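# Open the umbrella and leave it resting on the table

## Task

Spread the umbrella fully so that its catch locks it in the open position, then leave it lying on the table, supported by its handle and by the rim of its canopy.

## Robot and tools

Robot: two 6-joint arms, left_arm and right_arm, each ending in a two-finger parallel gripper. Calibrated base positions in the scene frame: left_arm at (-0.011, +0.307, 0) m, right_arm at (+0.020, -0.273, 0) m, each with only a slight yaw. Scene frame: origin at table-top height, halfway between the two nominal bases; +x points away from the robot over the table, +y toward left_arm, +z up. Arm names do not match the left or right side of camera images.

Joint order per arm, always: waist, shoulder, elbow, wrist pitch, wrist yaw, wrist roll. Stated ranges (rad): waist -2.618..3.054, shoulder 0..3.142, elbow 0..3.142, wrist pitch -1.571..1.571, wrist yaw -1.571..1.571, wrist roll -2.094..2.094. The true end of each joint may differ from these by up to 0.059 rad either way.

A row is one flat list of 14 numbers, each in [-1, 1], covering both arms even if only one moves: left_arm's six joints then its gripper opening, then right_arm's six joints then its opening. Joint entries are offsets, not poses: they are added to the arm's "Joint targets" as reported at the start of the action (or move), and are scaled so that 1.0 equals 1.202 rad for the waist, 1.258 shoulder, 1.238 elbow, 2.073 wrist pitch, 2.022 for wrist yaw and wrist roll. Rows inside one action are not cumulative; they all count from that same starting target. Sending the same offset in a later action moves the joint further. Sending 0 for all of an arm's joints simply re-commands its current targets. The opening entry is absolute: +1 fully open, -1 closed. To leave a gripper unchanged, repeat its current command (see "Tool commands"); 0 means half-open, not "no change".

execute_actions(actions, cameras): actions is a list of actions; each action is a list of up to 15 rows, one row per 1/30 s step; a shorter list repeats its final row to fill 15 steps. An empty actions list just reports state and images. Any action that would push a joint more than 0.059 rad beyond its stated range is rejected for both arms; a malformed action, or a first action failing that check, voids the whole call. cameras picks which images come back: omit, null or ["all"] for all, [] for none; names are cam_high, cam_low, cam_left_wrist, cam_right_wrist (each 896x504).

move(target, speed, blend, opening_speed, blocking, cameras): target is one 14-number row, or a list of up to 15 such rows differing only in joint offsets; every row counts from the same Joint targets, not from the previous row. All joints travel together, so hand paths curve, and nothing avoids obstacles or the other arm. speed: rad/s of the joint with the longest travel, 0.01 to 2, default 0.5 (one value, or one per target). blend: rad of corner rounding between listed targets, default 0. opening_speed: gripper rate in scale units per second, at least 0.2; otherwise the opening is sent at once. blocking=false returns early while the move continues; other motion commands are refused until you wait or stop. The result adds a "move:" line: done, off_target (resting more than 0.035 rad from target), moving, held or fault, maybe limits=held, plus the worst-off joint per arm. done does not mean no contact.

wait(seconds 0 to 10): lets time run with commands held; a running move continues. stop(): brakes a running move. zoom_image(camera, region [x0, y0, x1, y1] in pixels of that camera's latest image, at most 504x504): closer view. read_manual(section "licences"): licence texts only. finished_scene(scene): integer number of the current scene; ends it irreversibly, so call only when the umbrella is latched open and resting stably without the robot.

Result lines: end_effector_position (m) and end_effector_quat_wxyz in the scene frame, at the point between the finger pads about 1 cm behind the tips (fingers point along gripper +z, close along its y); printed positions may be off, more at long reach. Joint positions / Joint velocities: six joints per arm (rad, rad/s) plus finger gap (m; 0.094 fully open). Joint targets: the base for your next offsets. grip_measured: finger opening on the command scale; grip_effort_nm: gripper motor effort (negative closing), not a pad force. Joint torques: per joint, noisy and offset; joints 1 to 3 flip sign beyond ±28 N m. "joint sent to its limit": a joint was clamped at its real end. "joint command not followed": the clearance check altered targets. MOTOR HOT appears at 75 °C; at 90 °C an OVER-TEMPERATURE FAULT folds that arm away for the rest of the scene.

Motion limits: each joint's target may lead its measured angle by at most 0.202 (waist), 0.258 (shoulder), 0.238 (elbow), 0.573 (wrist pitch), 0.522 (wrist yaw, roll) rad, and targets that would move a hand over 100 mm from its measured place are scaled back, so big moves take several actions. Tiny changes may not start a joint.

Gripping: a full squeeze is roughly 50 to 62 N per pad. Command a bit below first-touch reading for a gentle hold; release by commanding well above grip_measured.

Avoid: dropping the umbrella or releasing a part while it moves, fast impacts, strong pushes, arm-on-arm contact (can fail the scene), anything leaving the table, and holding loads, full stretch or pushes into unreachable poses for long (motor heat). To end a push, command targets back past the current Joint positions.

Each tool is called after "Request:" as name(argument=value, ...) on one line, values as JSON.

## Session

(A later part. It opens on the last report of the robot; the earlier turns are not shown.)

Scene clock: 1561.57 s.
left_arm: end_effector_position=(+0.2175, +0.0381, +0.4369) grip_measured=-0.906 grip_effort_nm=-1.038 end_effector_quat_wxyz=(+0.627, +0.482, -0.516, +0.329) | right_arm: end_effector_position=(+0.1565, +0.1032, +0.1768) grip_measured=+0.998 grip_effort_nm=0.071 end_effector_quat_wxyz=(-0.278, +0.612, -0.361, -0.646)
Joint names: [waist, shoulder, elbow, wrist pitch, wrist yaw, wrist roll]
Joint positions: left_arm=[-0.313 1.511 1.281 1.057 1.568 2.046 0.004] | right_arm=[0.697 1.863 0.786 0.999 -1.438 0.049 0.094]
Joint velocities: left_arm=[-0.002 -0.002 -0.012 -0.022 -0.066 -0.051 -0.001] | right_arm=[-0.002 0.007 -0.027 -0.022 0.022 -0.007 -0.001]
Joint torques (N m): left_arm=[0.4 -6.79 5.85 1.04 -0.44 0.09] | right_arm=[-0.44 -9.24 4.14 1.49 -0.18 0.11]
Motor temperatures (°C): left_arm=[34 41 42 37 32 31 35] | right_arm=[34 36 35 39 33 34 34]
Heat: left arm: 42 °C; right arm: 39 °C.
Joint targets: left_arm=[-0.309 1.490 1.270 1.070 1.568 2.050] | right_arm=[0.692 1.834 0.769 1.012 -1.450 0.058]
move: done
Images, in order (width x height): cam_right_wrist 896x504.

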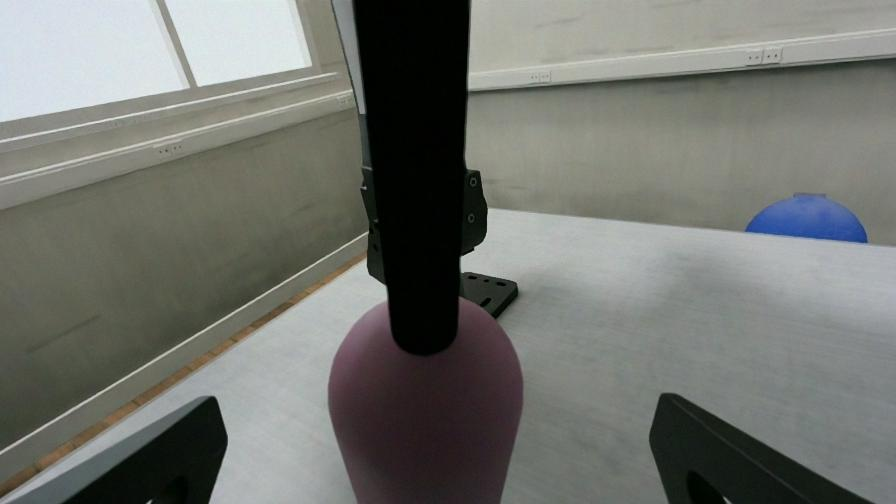

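Request:
move(target=[0,0,0,0,0,0,-0.95,0,0,0,0,0,0,-0.2], opening_speed=0.8, cameras=["cam_right_wrist"])

Scene clock: 1566.43 s.
left_arm: end_effector_position=(+0.2175, +0.0381, +0.4369) grip_measured=-0.906 grip_effort_nm=-1.038 end_effector_quat_wxyz=(+0.627, +0.482, -0.516, +0.329) | right_arm: end_effector_position=(+0.1565, +0.1032, +0.1769) grip_measured=-0.198 grip_effort_nm=-0.139 end_effector_quat_wxyz=(-0.279, +0.612, -0.361, -0.646)
Joint names: [waist, shoulder, elbow, wrist pitch, wrist yaw, wrist roll]
Joint positions: left_arm=[-0.313 1.511 1.281 1.057 1.568 2.046 0.004] | right_arm=[0.697 1.863 0.786 1.001 -1.438 0.049 0.038]
Joint velocities: left_arm=[-0.002 0.002 0.012 -0.022 0.037 0.037 0] | right_arm=[-0.002 -0.027 -0.007 -0.037 -0.022 0.081 -0.001]
Joint torques (N m): left_arm=[0.42 -6.8 5.87 1.05 -0.45 0.1] | right_arm=[-0.42 -9.25 4.1 1.46 -0.19 0.11]
Motor temperatures (°C): left_arm=[34 41 42 37 32 31 35] | right_arm=[34 37 35 39 33 34 34]
Heat: left arm: 42 °C; right arm: 39 °C.
Joint targets: left_arm=[-0.309 1.490 1.270 1.070 1.568 2.050] | right_arm=[0.692 1.834 0.769 1.012 -1.450 0.058]
move: done
Images, in order (width x height): cam_right_wrist 896x504.

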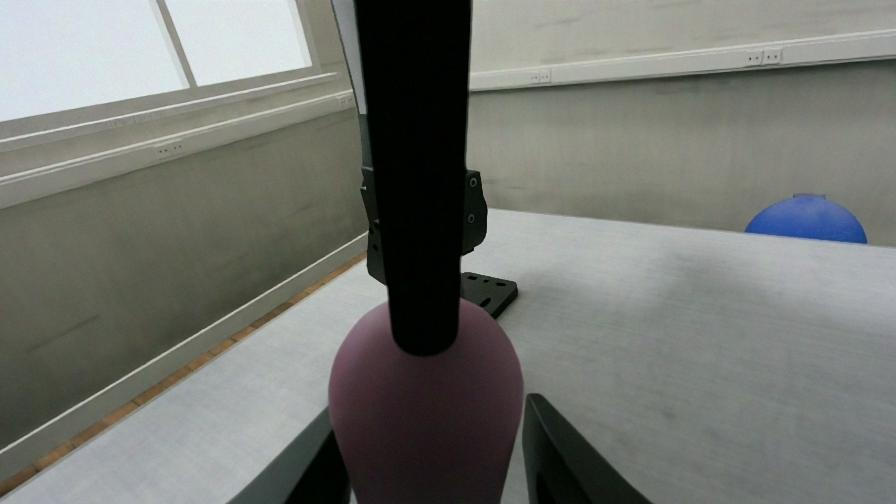

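Request:
move(target=[0,0,0,0,0,0,-0.95,0,0,0,0,0,0,-0.55], opening_speed=0.2, cameras=["cam_right_wrist"])

Scene clock: 1569.60 s.
left_arm: end_effector_position=(+0.2175, +0.0381, +0.4369) grip_measured=-0.906 grip_effort_nm=-1.033 end_effector_quat_wxyz=(+0.627, +0.482, -0.516, +0.329) | right_arm: end_effector_position=(+0.1557, +0.1026, +0.1770) grip_measured=-0.376 grip_effort_nm=-1.067 end_effector_quat_wxyz=(-0.277, +0.613, -0.359, -0.647)
Joint names: [waist, shoulder, elbow, wrist pitch, wrist yaw, wrist roll]
Joint positions: left_arm=[-0.313 1.511 1.281 1.057 1.568 2.048 0.004] | right_arm=[0.697 1.863 0.786 1.001 -1.444 0.049 0.029]
Joint velocities: left_arm=[-0.012 0.007 0.007 0.022 0.037 0.022 0] | right_arm=[-0.007 -0.017 0.017 -0.022 -0.081 0.022 -0.001]
Joint torques (N m): left_arm=[0.43 -6.79 5.87 1.05 -0.45 0.07] | right_arm=[-0.43 -9.26 4.14 1.45 -0.12 0.11]
Motor temperatures (°C): left_arm=[34 41 42 37 32 31 35] | right_arm=[34 37 35 39 33 34 34]
Heat: left arm: 42 °C; right arm: 39 °C.
Joint targets: left_arm=[-0.309 1.490 1.270 1.070 1.568 2.050] | right_arm=[0.692 1.834 0.769 1.012 -1.450 0.058]
move: done
Images, in order (width x height): cam_right_wrist 896x504.

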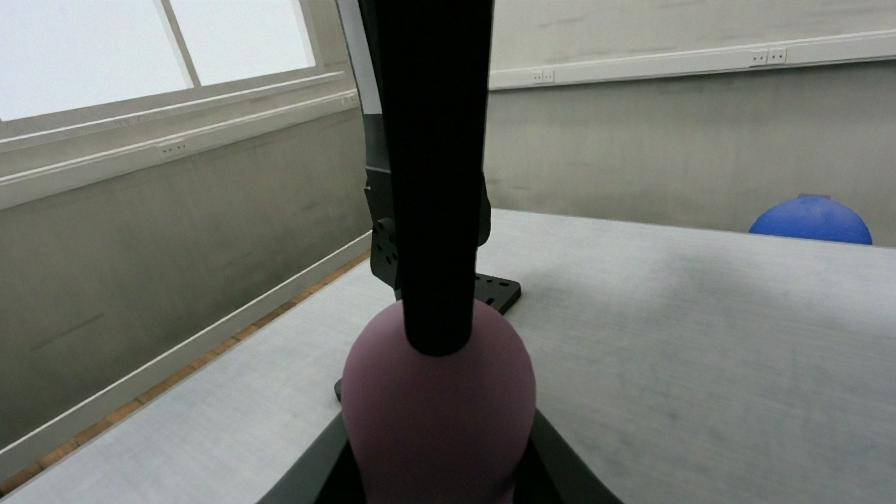

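Request:
move(target=[0,0,0,0,0,0,-0.72,0,0,0,0,0,0,-0.7], opening_speed=0.2)

Scene clock: 1576.57 s.
left_arm: end_effector_position=(+0.2174, +0.0381, +0.4370) grip_measured=-0.721 grip_effort_nm=0.071 end_effector_quat_wxyz=(+0.626, +0.481, -0.517, +0.330) | right_arm: end_effector_position=(+0.1557, +0.1026, +0.1770) grip_measured=-0.376 grip_effort_nm=-1.067 end_effector_quat_wxyz=(-0.276, +0.613, -0.359, -0.647)
Joint names: [waist, shoulder, elbow, wrist pitch, wrist yaw, wrist roll]
Joint positions: left_arm=[-0.313 1.511 1.281 1.059 1.568 2.049 0.013] | right_arm=[0.697 1.863 0.786 1.001 -1.444 0.051 0.029]
Joint velocities: left_arm=[0.007 0.002 0.007 0.081 -0.022 0.051 -0.001] | right_arm=[0.007 0.012 -0.002 0.037 -0.095 0.007 0]
Joint torques (N m): left_arm=[0.4 -6.8 5.86 1.02 -0.43 0.07] | right_arm=[-0.46 -9.31 4.15 1.46 -0.13 0.08]
Motor temperatures (°C): left_arm=[34 41 42 37 32 31 35] | right_arm=[34 38 35 39 33 34 34]
Heat: left arm: 42 °C; right arm: 39 °C.
Joint targets: left_arm=[-0.309 1.490 1.270 1.070 1.568 2.050] | right_arm=[0.692 1.834 0.769 1.012 -1.450 0.058]
move: done

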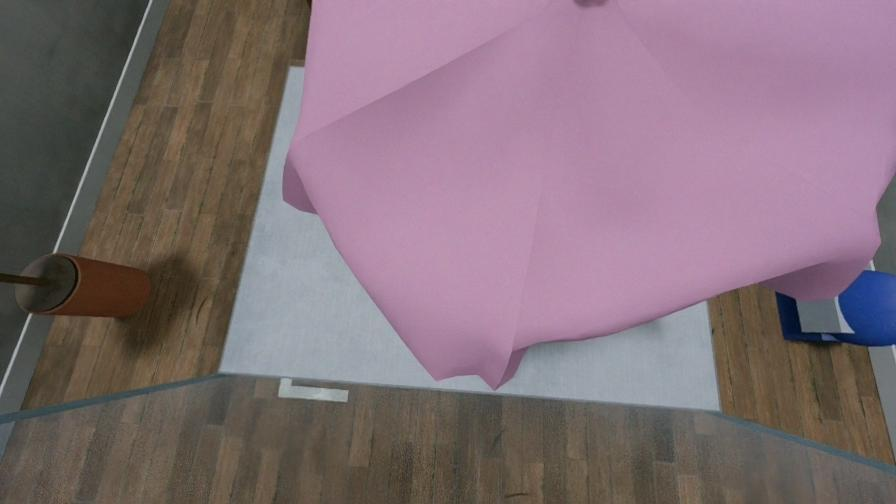

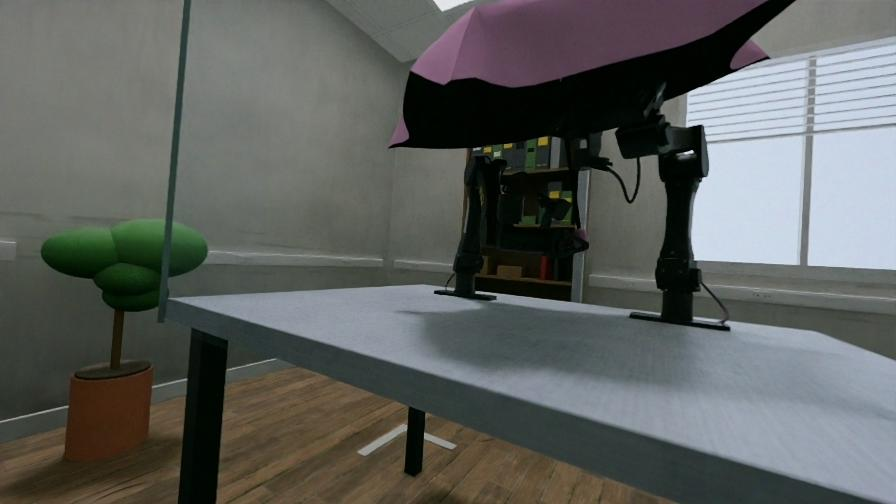

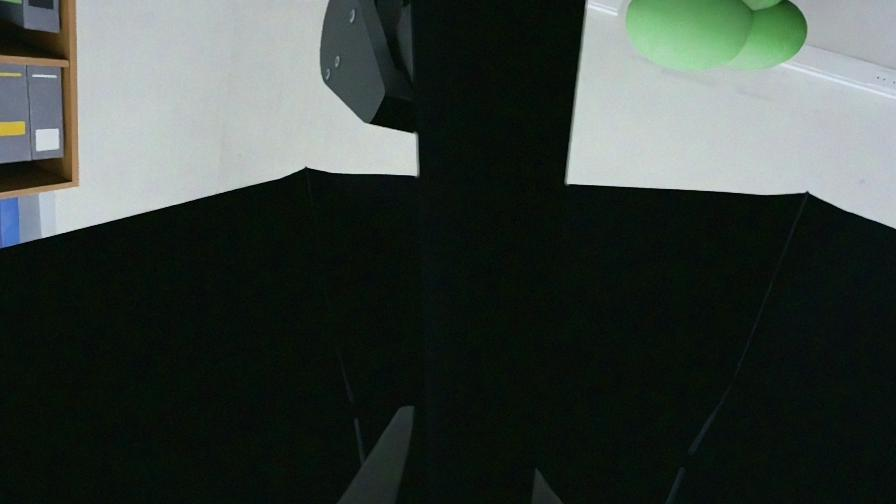

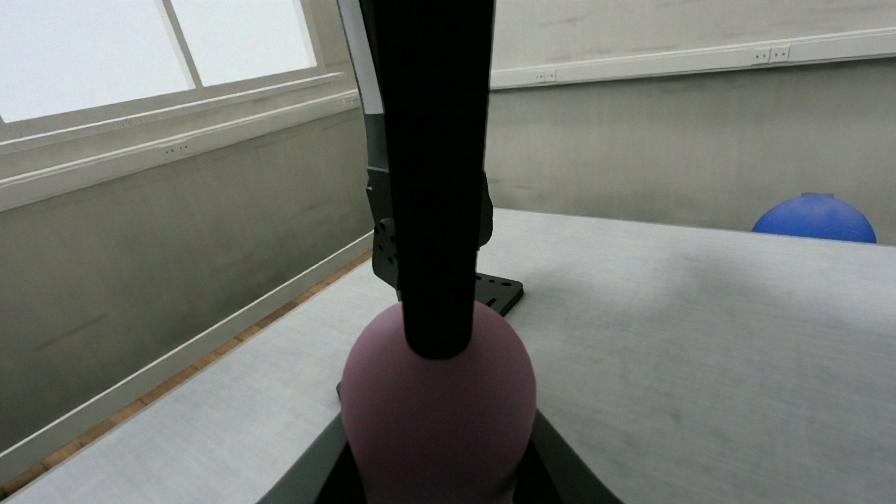

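Request:
move(target=[-0.0028,0.0188,0.0799,-0.0363,0,0,-0.72,0,0,0,0,0,0,-0.7], speed=0.1)

Scene clock: 1588.63 s.
left_arm: end_effector_position=(+0.2176, +0.0380, +0.4488) grip_measured=-0.721 grip_effort_nm=0.066 end_effector_quat_wxyz=(+0.628, +0.484, -0.514, +0.326) | right_arm: end_effector_position=(+0.1560, +0.1026, +0.1776) grip_measured=-0.376 grip_effort_nm=-1.057 end_effector_quat_wxyz=(-0.278, +0.613, -0.358, -0.647)
Joint names: [waist, shoulder, elbow, wrist pitch, wrist yaw, wrist roll]
Joint positions: left_arm=[-0.313 1.511 1.33 0.997 1.568 2.049 0.013] | right_arm=[0.696 1.863 0.786 1.007 -1.444 0.052 0.029]
Joint velocities: left_arm=[-0.007 0.002 0.002 0.125 0.081 0.007 0] | right_arm=[-0.002 -0.002 0.002 -0.051 0.022 -0.066 0]
Joint torques (N m): left_arm=[0.12 -4.97 9.88 0.91 -0.44 0.04] | right_arm=[-0.35 -9.26 4.11 1.4 -0.12 0.07]
Motor temperatures (°C): left_arm=[34 41 42 37 32 31 34] | right_arm=[34 38 35 39 33 34 35]
Heat: left arm: 42 °C; right arm: 39 °C.
Joint targets: left_arm=[-0.312 1.514 1.369 0.995 1.568 2.050] | right_arm=[0.693 1.834 0.769 1.012 -1.450 0.058]
move: off_target (left_arm); left_arm: the elbow is farthest, 0.039 rad from its target

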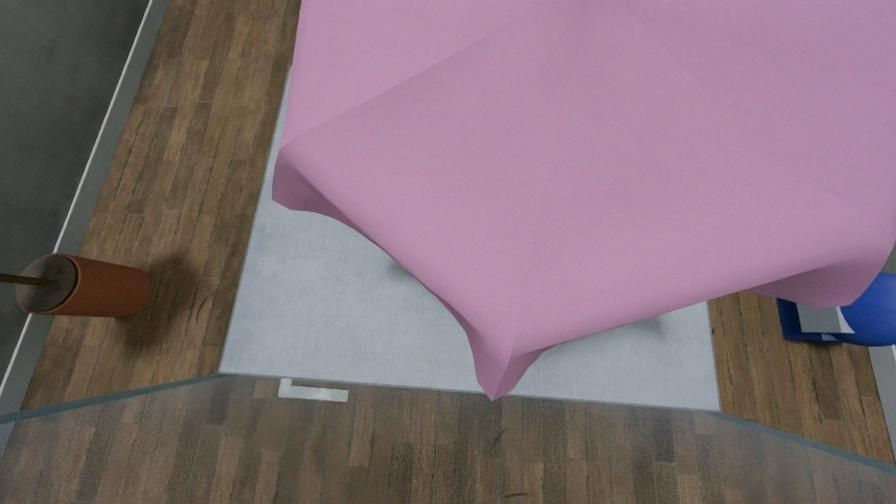

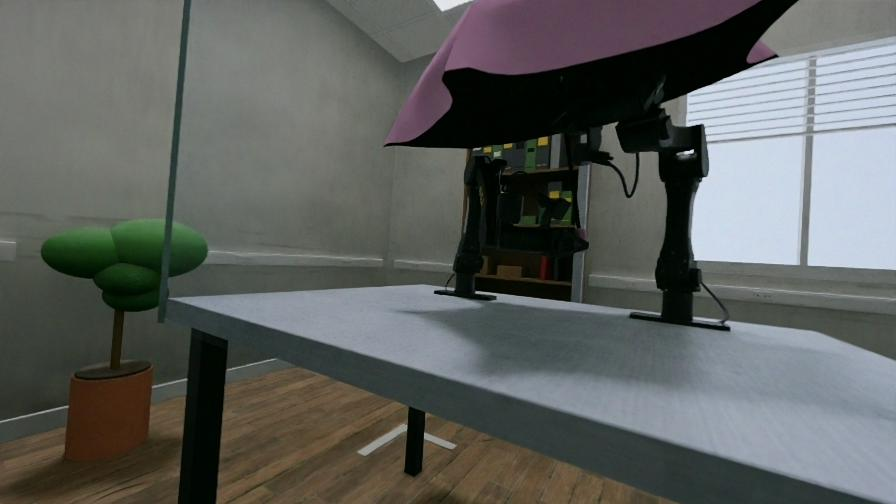

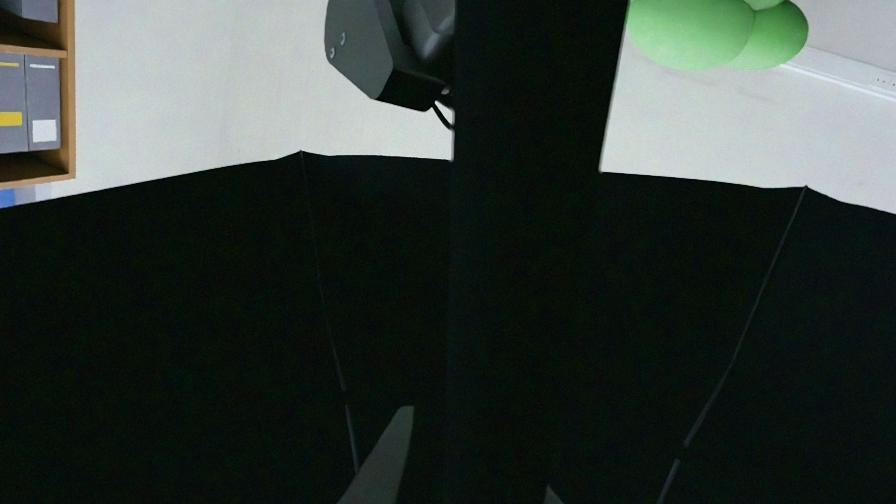

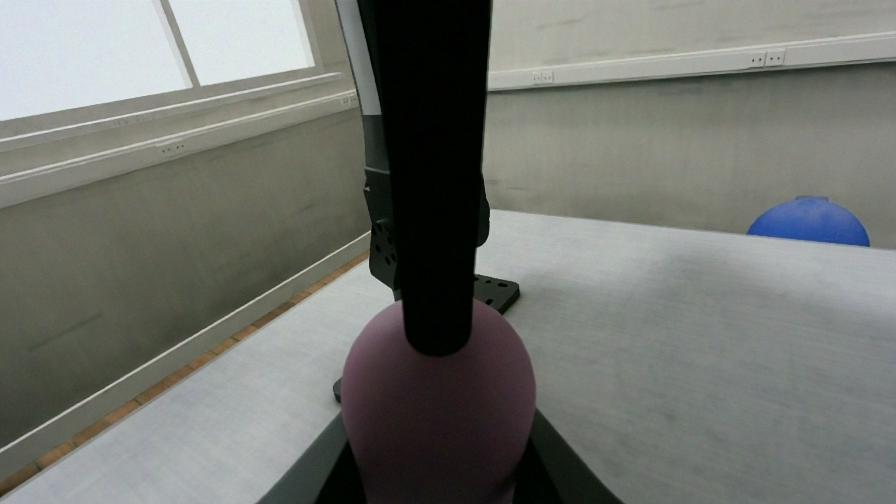

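Request:
move(target=[-0.0028,0.0229,0.0851,-0.0370,0,0,-0.72,0,0,0,0,0,0,-0.7], speed=0.1)

Scene clock: 1592.93 s.
left_arm: end_effector_position=(+0.2238, +0.0359, +0.4649) grip_measured=-0.721 grip_effort_nm=0.056 end_effector_quat_wxyz=(+0.631, +0.489, -0.510, +0.320) | right_arm: end_effector_position=(+0.1571, +0.1017, +0.1817) grip_measured=-0.376 grip_effort_nm=-1.067 end_effector_quat_wxyz=(-0.285, +0.615, -0.354, -0.645)
Joint names: [waist, shoulder, elbow, wrist pitch, wrist yaw, wrist roll]
Joint positions: left_arm=[-0.313 1.538 1.424 0.912 1.568 2.049 0.013] | right_arm=[0.692 1.854 0.786 1.019 -1.444 0.058 0.029]
Joint velocities: left_arm=[-0.002 -0.002 0.012 -0.037 0.022 0.022 0] | right_arm=[0.002 0.007 -0.007 -0.095 -0.051 -0.007 0.001]
Joint torques (N m): left_arm=[-0.13 -5.07 10.84 1 -0.43 0.05] | right_arm=[0.05 -8.5 4.14 1.29 -0.1 0.02]
Motor temperatures (°C): left_arm=[34 41 43 37 32 31 34] | right_arm=[34 38 35 39 33 34 35]
Heat: left arm: 43 °C; right arm: 39 °C.
Joint targets: left_arm=[-0.315 1.543 1.474 0.918 1.568 2.050] | right_arm=[0.693 1.834 0.769 1.012 -1.450 0.058]
move: off_target (left_arm); left_arm: the elbow is farthest, 0.051 rad from its target

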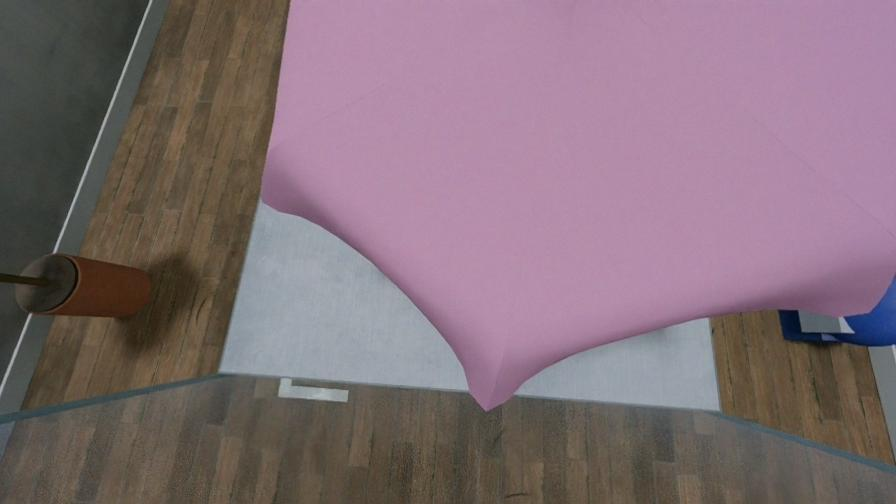

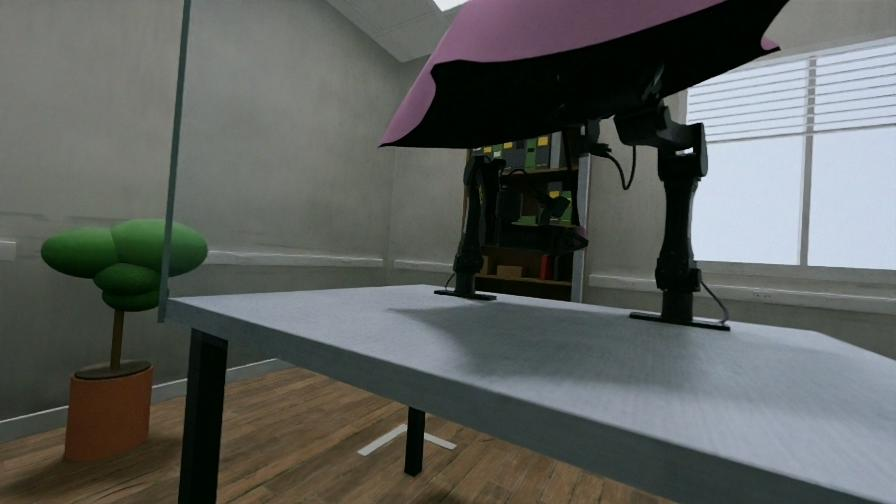

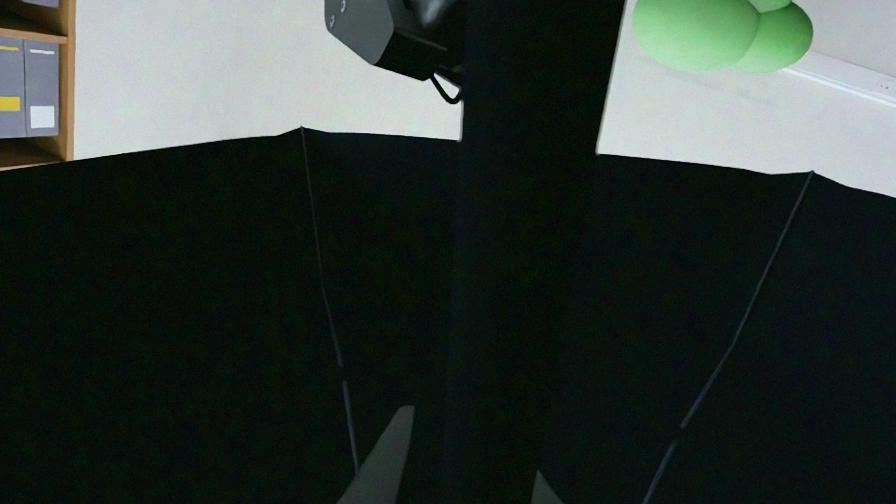

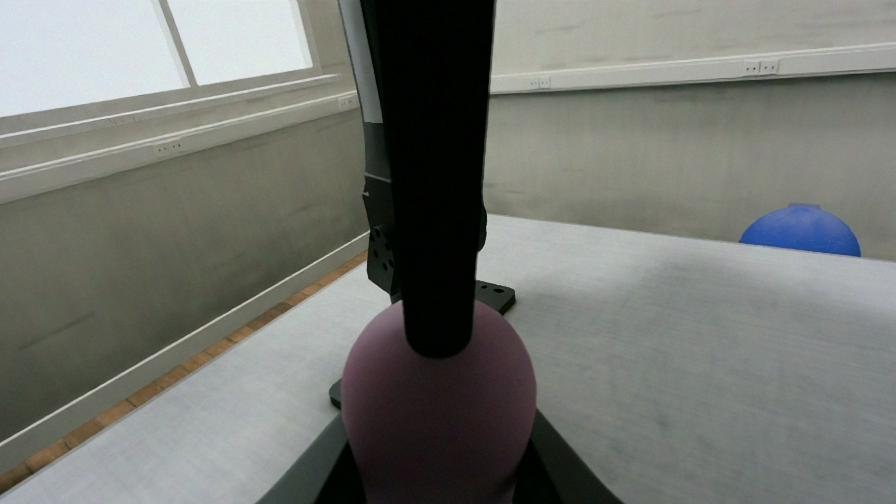

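Request:
move(target=[-0.0028,0.0284,0.0918,-0.0376,0,0,-0.72,0,0,0,0,0,0,-0.7], speed=0.1)

Scene clock: 1595.80 s.
left_arm: end_effector_position=(+0.2312, +0.0318, +0.4792) grip_measured=-0.721 grip_effort_nm=0.032 end_effector_quat_wxyz=(+0.635, +0.493, -0.506, +0.313) | right_arm: end_effector_position=(+0.1599, +0.1008, +0.1876) grip_measured=-0.376 grip_effort_nm=-1.062 end_effector_quat_wxyz=(-0.292, +0.612, -0.356, -0.643)
Joint names: [waist, shoulder, elbow, wrist pitch, wrist yaw, wrist roll]
Joint positions: left_arm=[-0.317 1.578 1.525 0.831 1.568 2.051 0.013] | right_arm=[0.686 1.841 0.786 1.034 -1.438 0.08 0.029]
Joint velocities: left_arm=[-0.007 -0.007 -0.017 0.037 -0.051 -0.066 -0.001] | right_arm=[-0.022 -0.012 0.007 0.007 -0.037 0.022 -0.001]
Joint torques (N m): left_arm=[-0.09 -5.63 11.92 1.06 -0.42 0.03] | right_arm=[0.73 -7.3 4.23 1.16 -0.15 -0.21]
Motor temperatures (°C): left_arm=[34 41 43 37 32 31 34] | right_arm=[34 38 35 39 33 34 35]
Heat: left arm: 43 °C; right arm: 39 °C.
Joint targets: left_arm=[-0.319 1.579 1.588 0.840 1.568 2.050] | right_arm=[0.693 1.834 0.769 1.013 -1.450 0.058]
move: off_target (left_arm); left_arm: the elbow is farthest, 0.063 rad from its target

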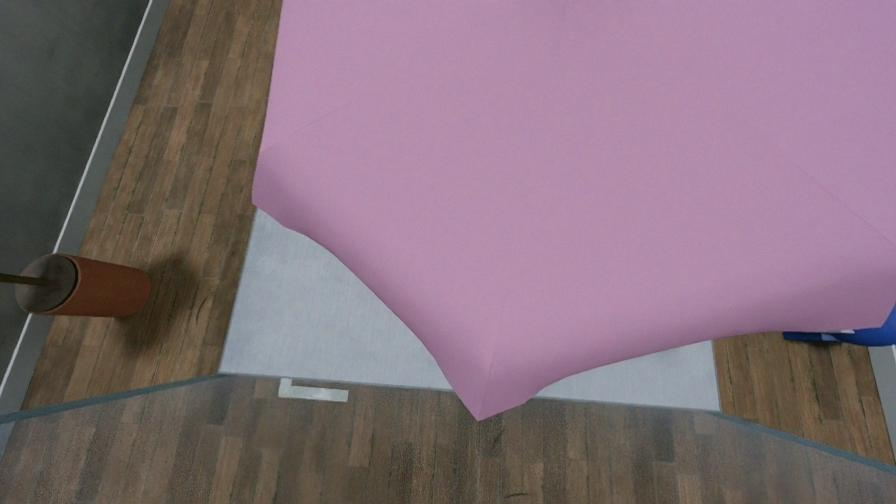

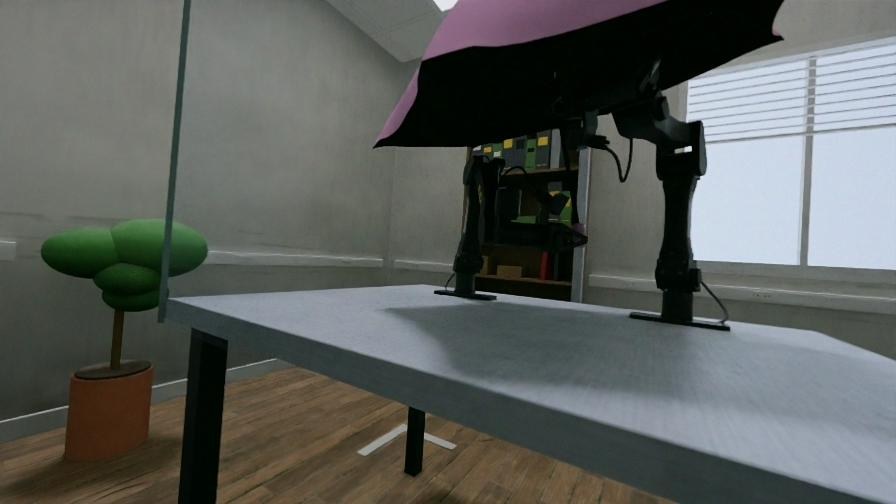

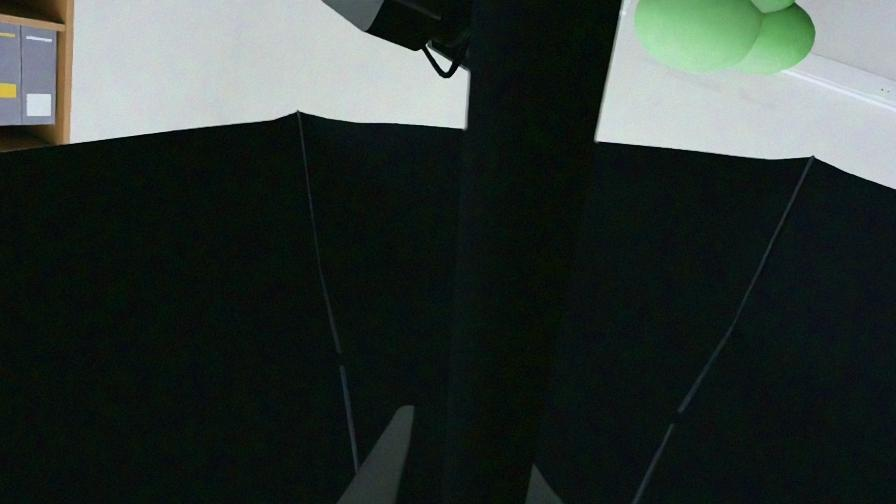

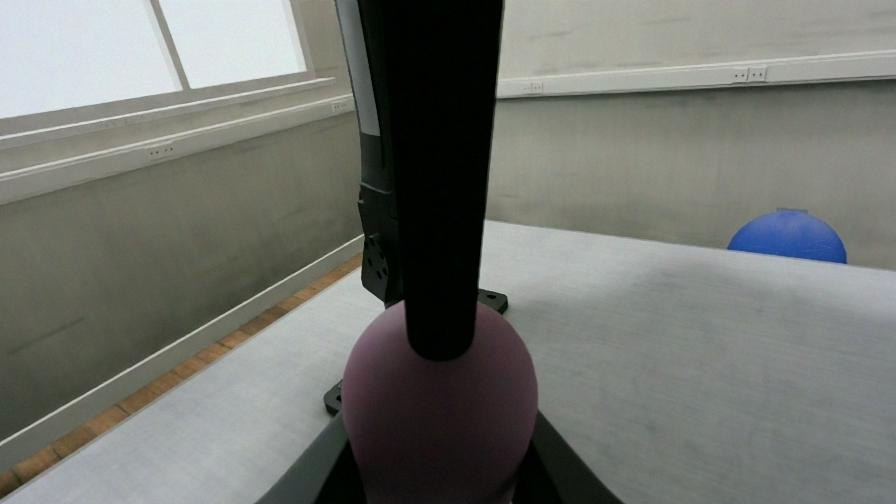

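Request:
move(target=[-0.0028,0.0330,0.0996,-0.0396,0,0,-0.72,0,0.0248,-0.0109,0.0215,0,0,-0.7], speed=0.1)

Scene clock: 1602.53 s.
left_arm: end_effector_position=(+0.2386, +0.0265, +0.4930) grip_measured=-0.720 grip_effort_nm=0.002 end_effector_quat_wxyz=(+0.638, +0.493, -0.506, +0.308) | right_arm: end_effector_position=(+0.1662, +0.1022, +0.1929) grip_measured=-0.376 grip_effort_nm=-1.062 end_effector_quat_wxyz=(-0.308, +0.607, -0.359, -0.639)
Joint names: [waist, shoulder, elbow, wrist pitch, wrist yaw, wrist roll]
Joint positions: left_arm=[-0.325 1.625 1.634 0.746 1.568 2.063 0.013] | right_arm=[0.678 1.841 0.786 1.088 -1.413 0.117 0.029]
Joint velocities: left_arm=[-0.002 0.002 0.002 -0.037 -0.007 0.022 -0.001] | right_arm=[0.002 -0.017 -0.002 0.007 -0.066 0.022 0]
Joint torques (N m): left_arm=[0.28 -6.38 13 1.15 -0.41 -0.09] | right_arm=[1.42 -5.03 3.1 1.06 -0.4 -0.57]
Motor temperatures (°C): left_arm=[34 40 44 37 32 31 34] | right_arm=[34 38 34 39 33 34 35]
Heat: left arm: 44 °C; right arm: 39 °C.
Joint targets: left_arm=[-0.322 1.620 1.711 0.758 1.568 2.050] | right_arm=[0.692 1.865 0.756 1.057 -1.450 0.058]
move: off_target (left_arm, right_arm); left_arm: the elbow is farthest, 0.078 rad from its target; right_arm: the wrist roll is farthest, 0.059 rad from its target

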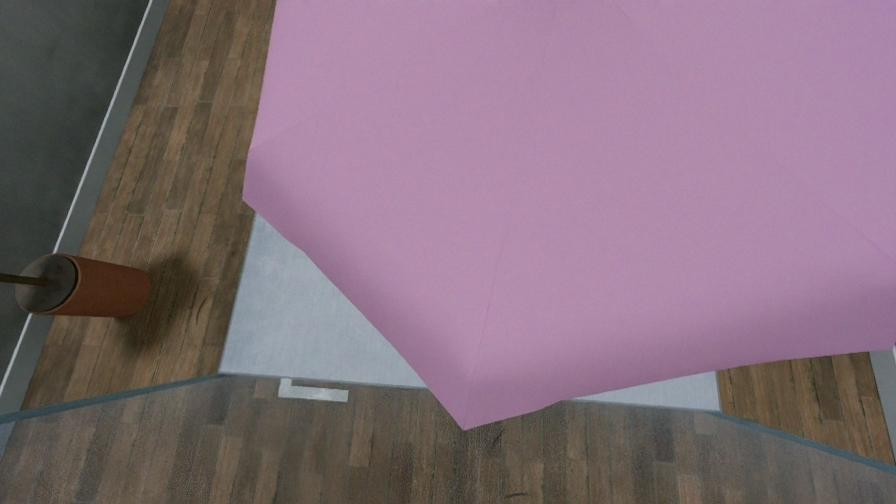

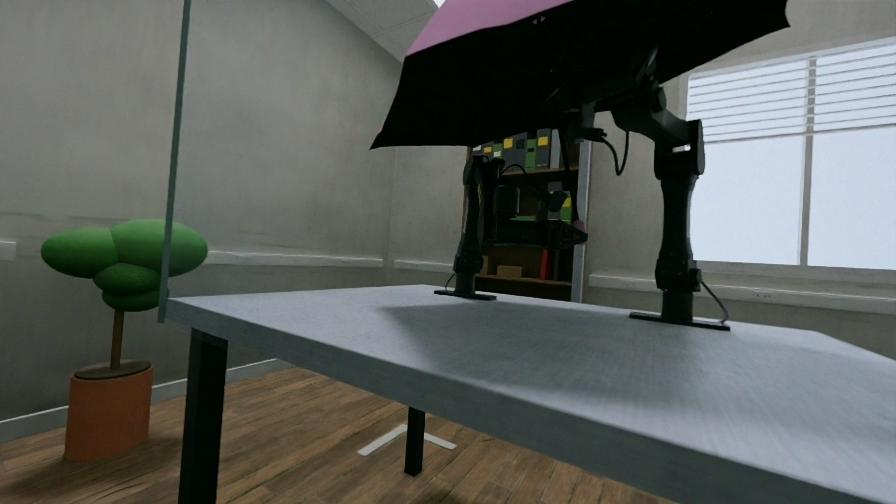

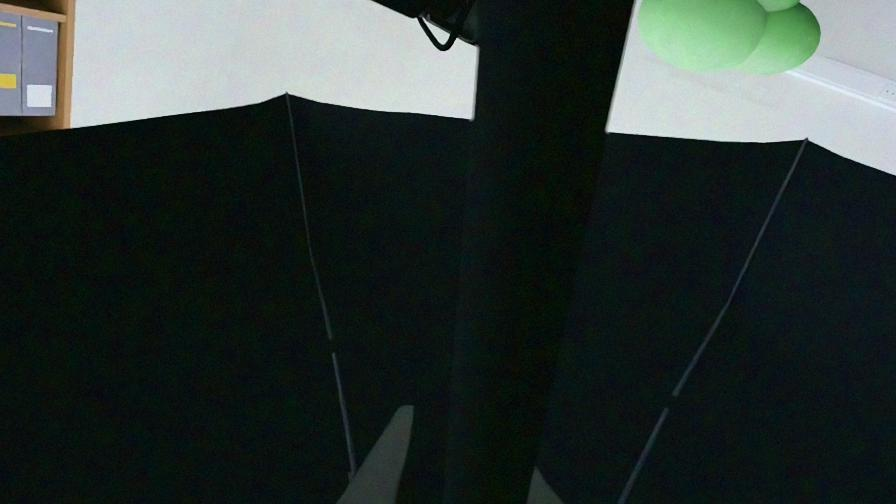

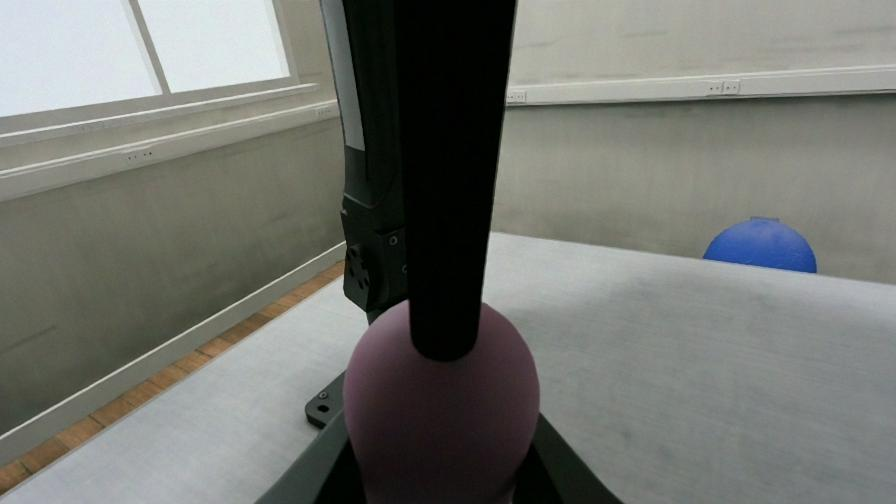

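Request:
move(target=[0,-0.0278,0.0404,0.0299,0,0,-0.72,0,0,0,0,0,0,-0.7], speed=0.1)

Scene clock: 1626.63 s.
left_arm: end_effector_position=(+0.2321, +0.0289, +0.5085) grip_measured=-0.720 grip_effort_nm=-0.007 end_effector_quat_wxyz=(+0.628, +0.477, -0.521, +0.327) | right_arm: end_effector_position=(+0.1669, +0.1027, +0.1947) grip_measured=-0.376 grip_effort_nm=-1.062 end_effector_quat_wxyz=(-0.316, +0.608, -0.354, -0.636)
Joint names: [waist, shoulder, elbow, wrist pitch, wrist yaw, wrist roll]
Joint positions: left_arm=[-0.325 1.625 1.683 0.766 1.568 2.056 0.013] | right_arm=[0.678 1.841 0.786 1.106 -1.408 0.117 0.029]
Joint velocities: left_arm=[-0.017 -0.007 -0.002 -0.051 -0.066 -0.007 0] | right_arm=[0.017 -0.027 0.017 -0.095 0.051 -0.051 0]
Joint torques (N m): left_arm=[0.28 -8.98 12.9 1.47 -0.44 -0.04] | right_arm=[1.36 -5.04 3.11 0.91 -0.45 -0.57]
Motor temperatures (°C): left_arm=[34 39 45 37 32 31 33] | right_arm=[34 36 34 38 33 35 36]
Heat: left arm: 45 °C; right arm: 38 °C.
Joint targets: left_arm=[-0.322 1.585 1.761 0.820 1.568 2.050] | right_arm=[0.692 1.865 0.756 1.057 -1.449 0.058]
move: off_target (left_arm, right_arm); left_arm: the elbow is farthest, 0.078 rad from its target; right_arm: the wrist roll is farthest, 0.059 rad from its target

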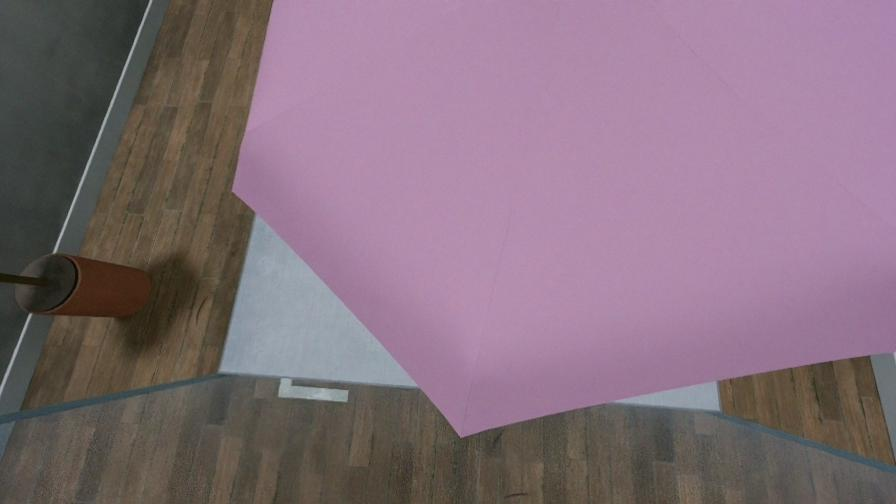

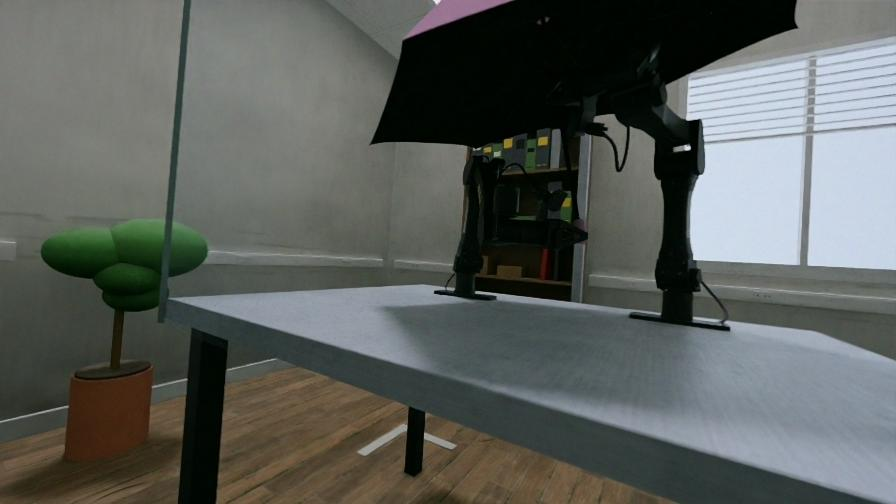

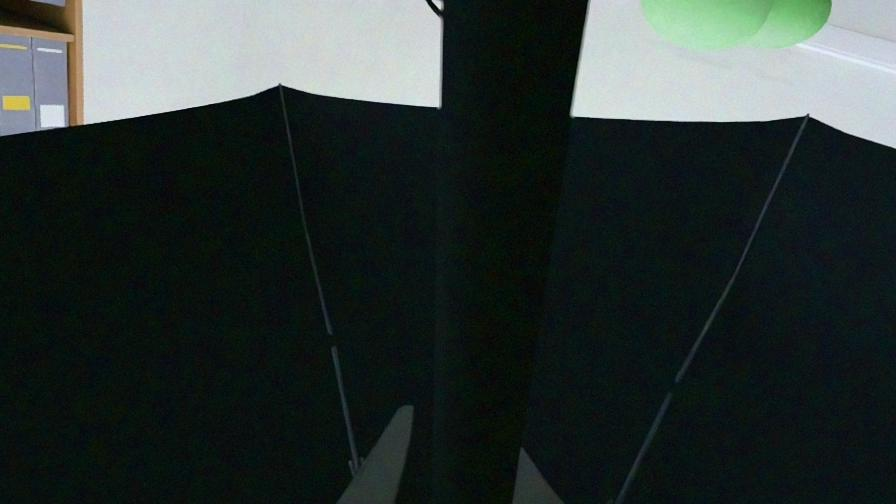

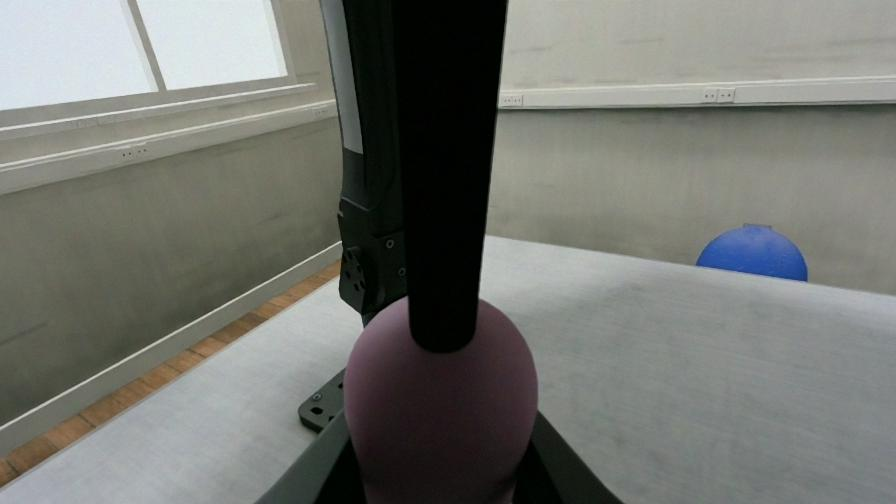

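Request:
move(target=[0,-0.0159,0.0404,0.0145,0,0,-0.72,0,0.0200,-0.0080,0.0190,0,0,-0.7], speed=0.1)

Scene clock: 1629.97 s.
left_arm: end_effector_position=(+0.2215, +0.0328, +0.5278) grip_measured=-0.720 grip_effort_nm=-0.007 end_effector_quat_wxyz=(+0.612, +0.453, -0.542, +0.356) | right_arm: end_effector_position=(+0.1670, +0.1029, +0.1935) grip_measured=-0.376 grip_effort_nm=-1.067 end_effector_quat_wxyz=(-0.325, +0.614, -0.343, -0.632)
Joint names: [waist, shoulder, elbow, wrist pitch, wrist yaw, wrist roll]
Joint positions: left_arm=[-0.325 1.621 1.741 0.799 1.568 2.052 0.013] | right_arm=[0.678 1.852 0.786 1.135 -1.411 0.103 0.029]
Joint velocities: left_arm=[-0.017 0.002 0.002 0.022 0.051 0.037 -0.001] | right_arm=[-0.007 -0.007 0.002 -0.066 -0.051 -0.081 0.001]
Joint torques (N m): left_arm=[0.29 -9.99 12.04 1.33 -0.47 0.02] | right_arm=[1.44 -4.04 2.22 0.99 -0.39 -0.42]
Motor temperatures (°C): left_arm=[34 40 45 37 32 31 33] | right_arm=[34 36 34 38 33 35 36]
Heat: left arm: 45 °C; right arm: 38 °C.
Joint targets: left_arm=[-0.322 1.565 1.811 0.850 1.568 2.050] | right_arm=[0.692 1.891 0.746 1.096 -1.450 0.058]
move: off_target (left_arm, right_arm); left_arm: the elbow is farthest, 0.070 rad from its target; right_arm: the wrist roll is farthest, 0.045 rad from its target

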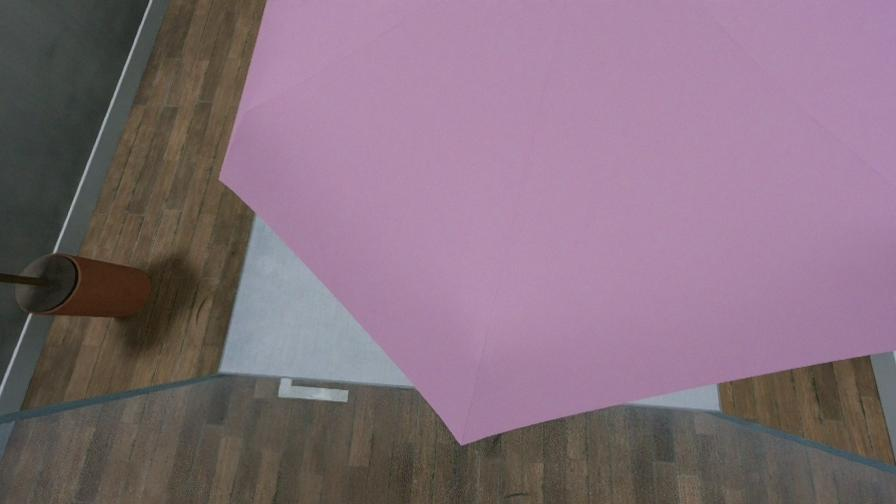

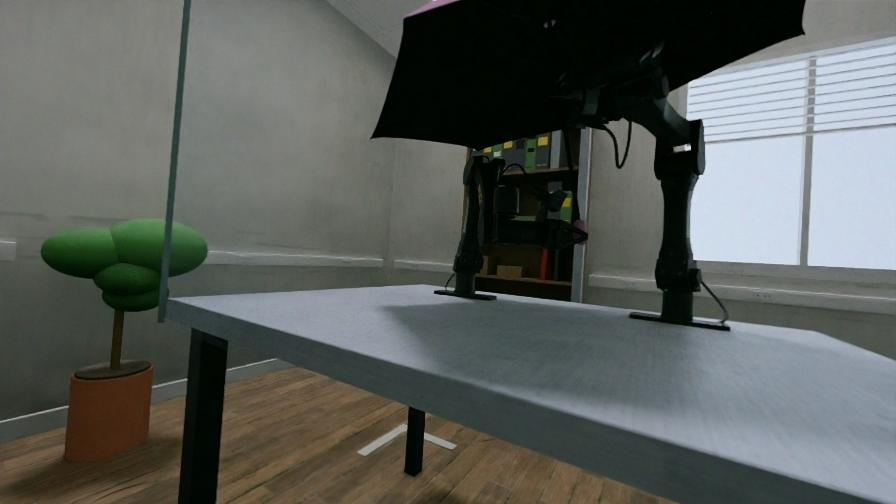

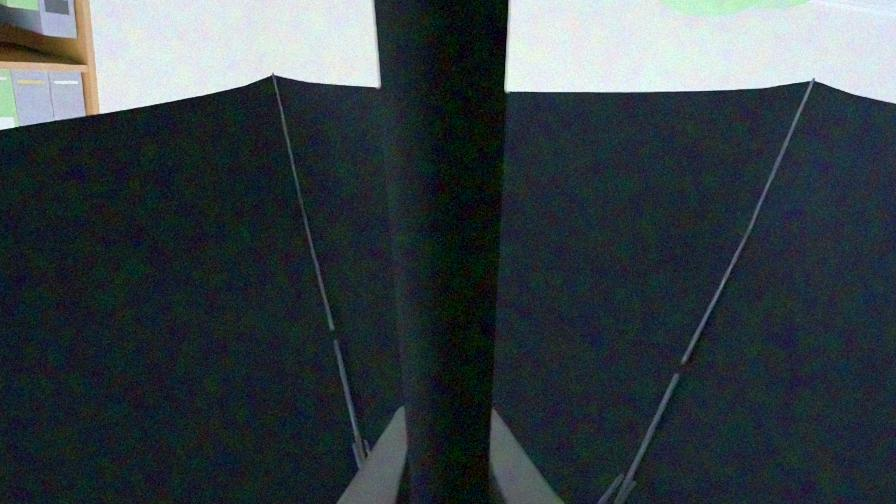

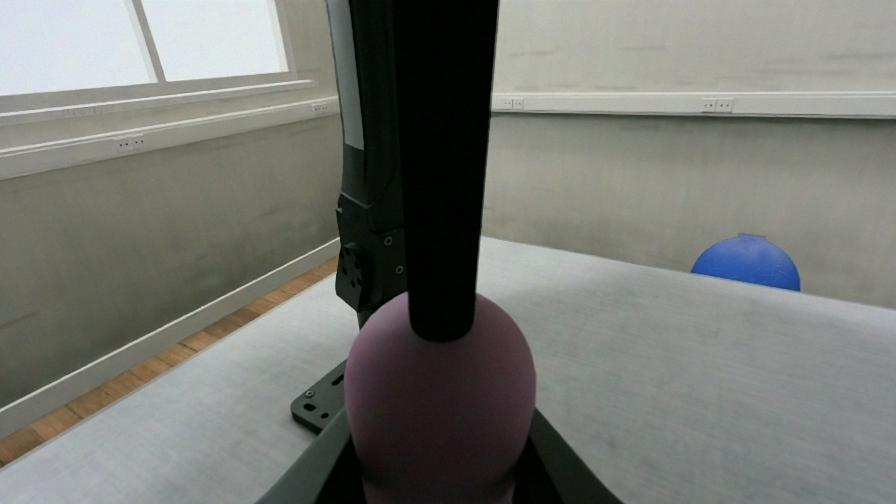

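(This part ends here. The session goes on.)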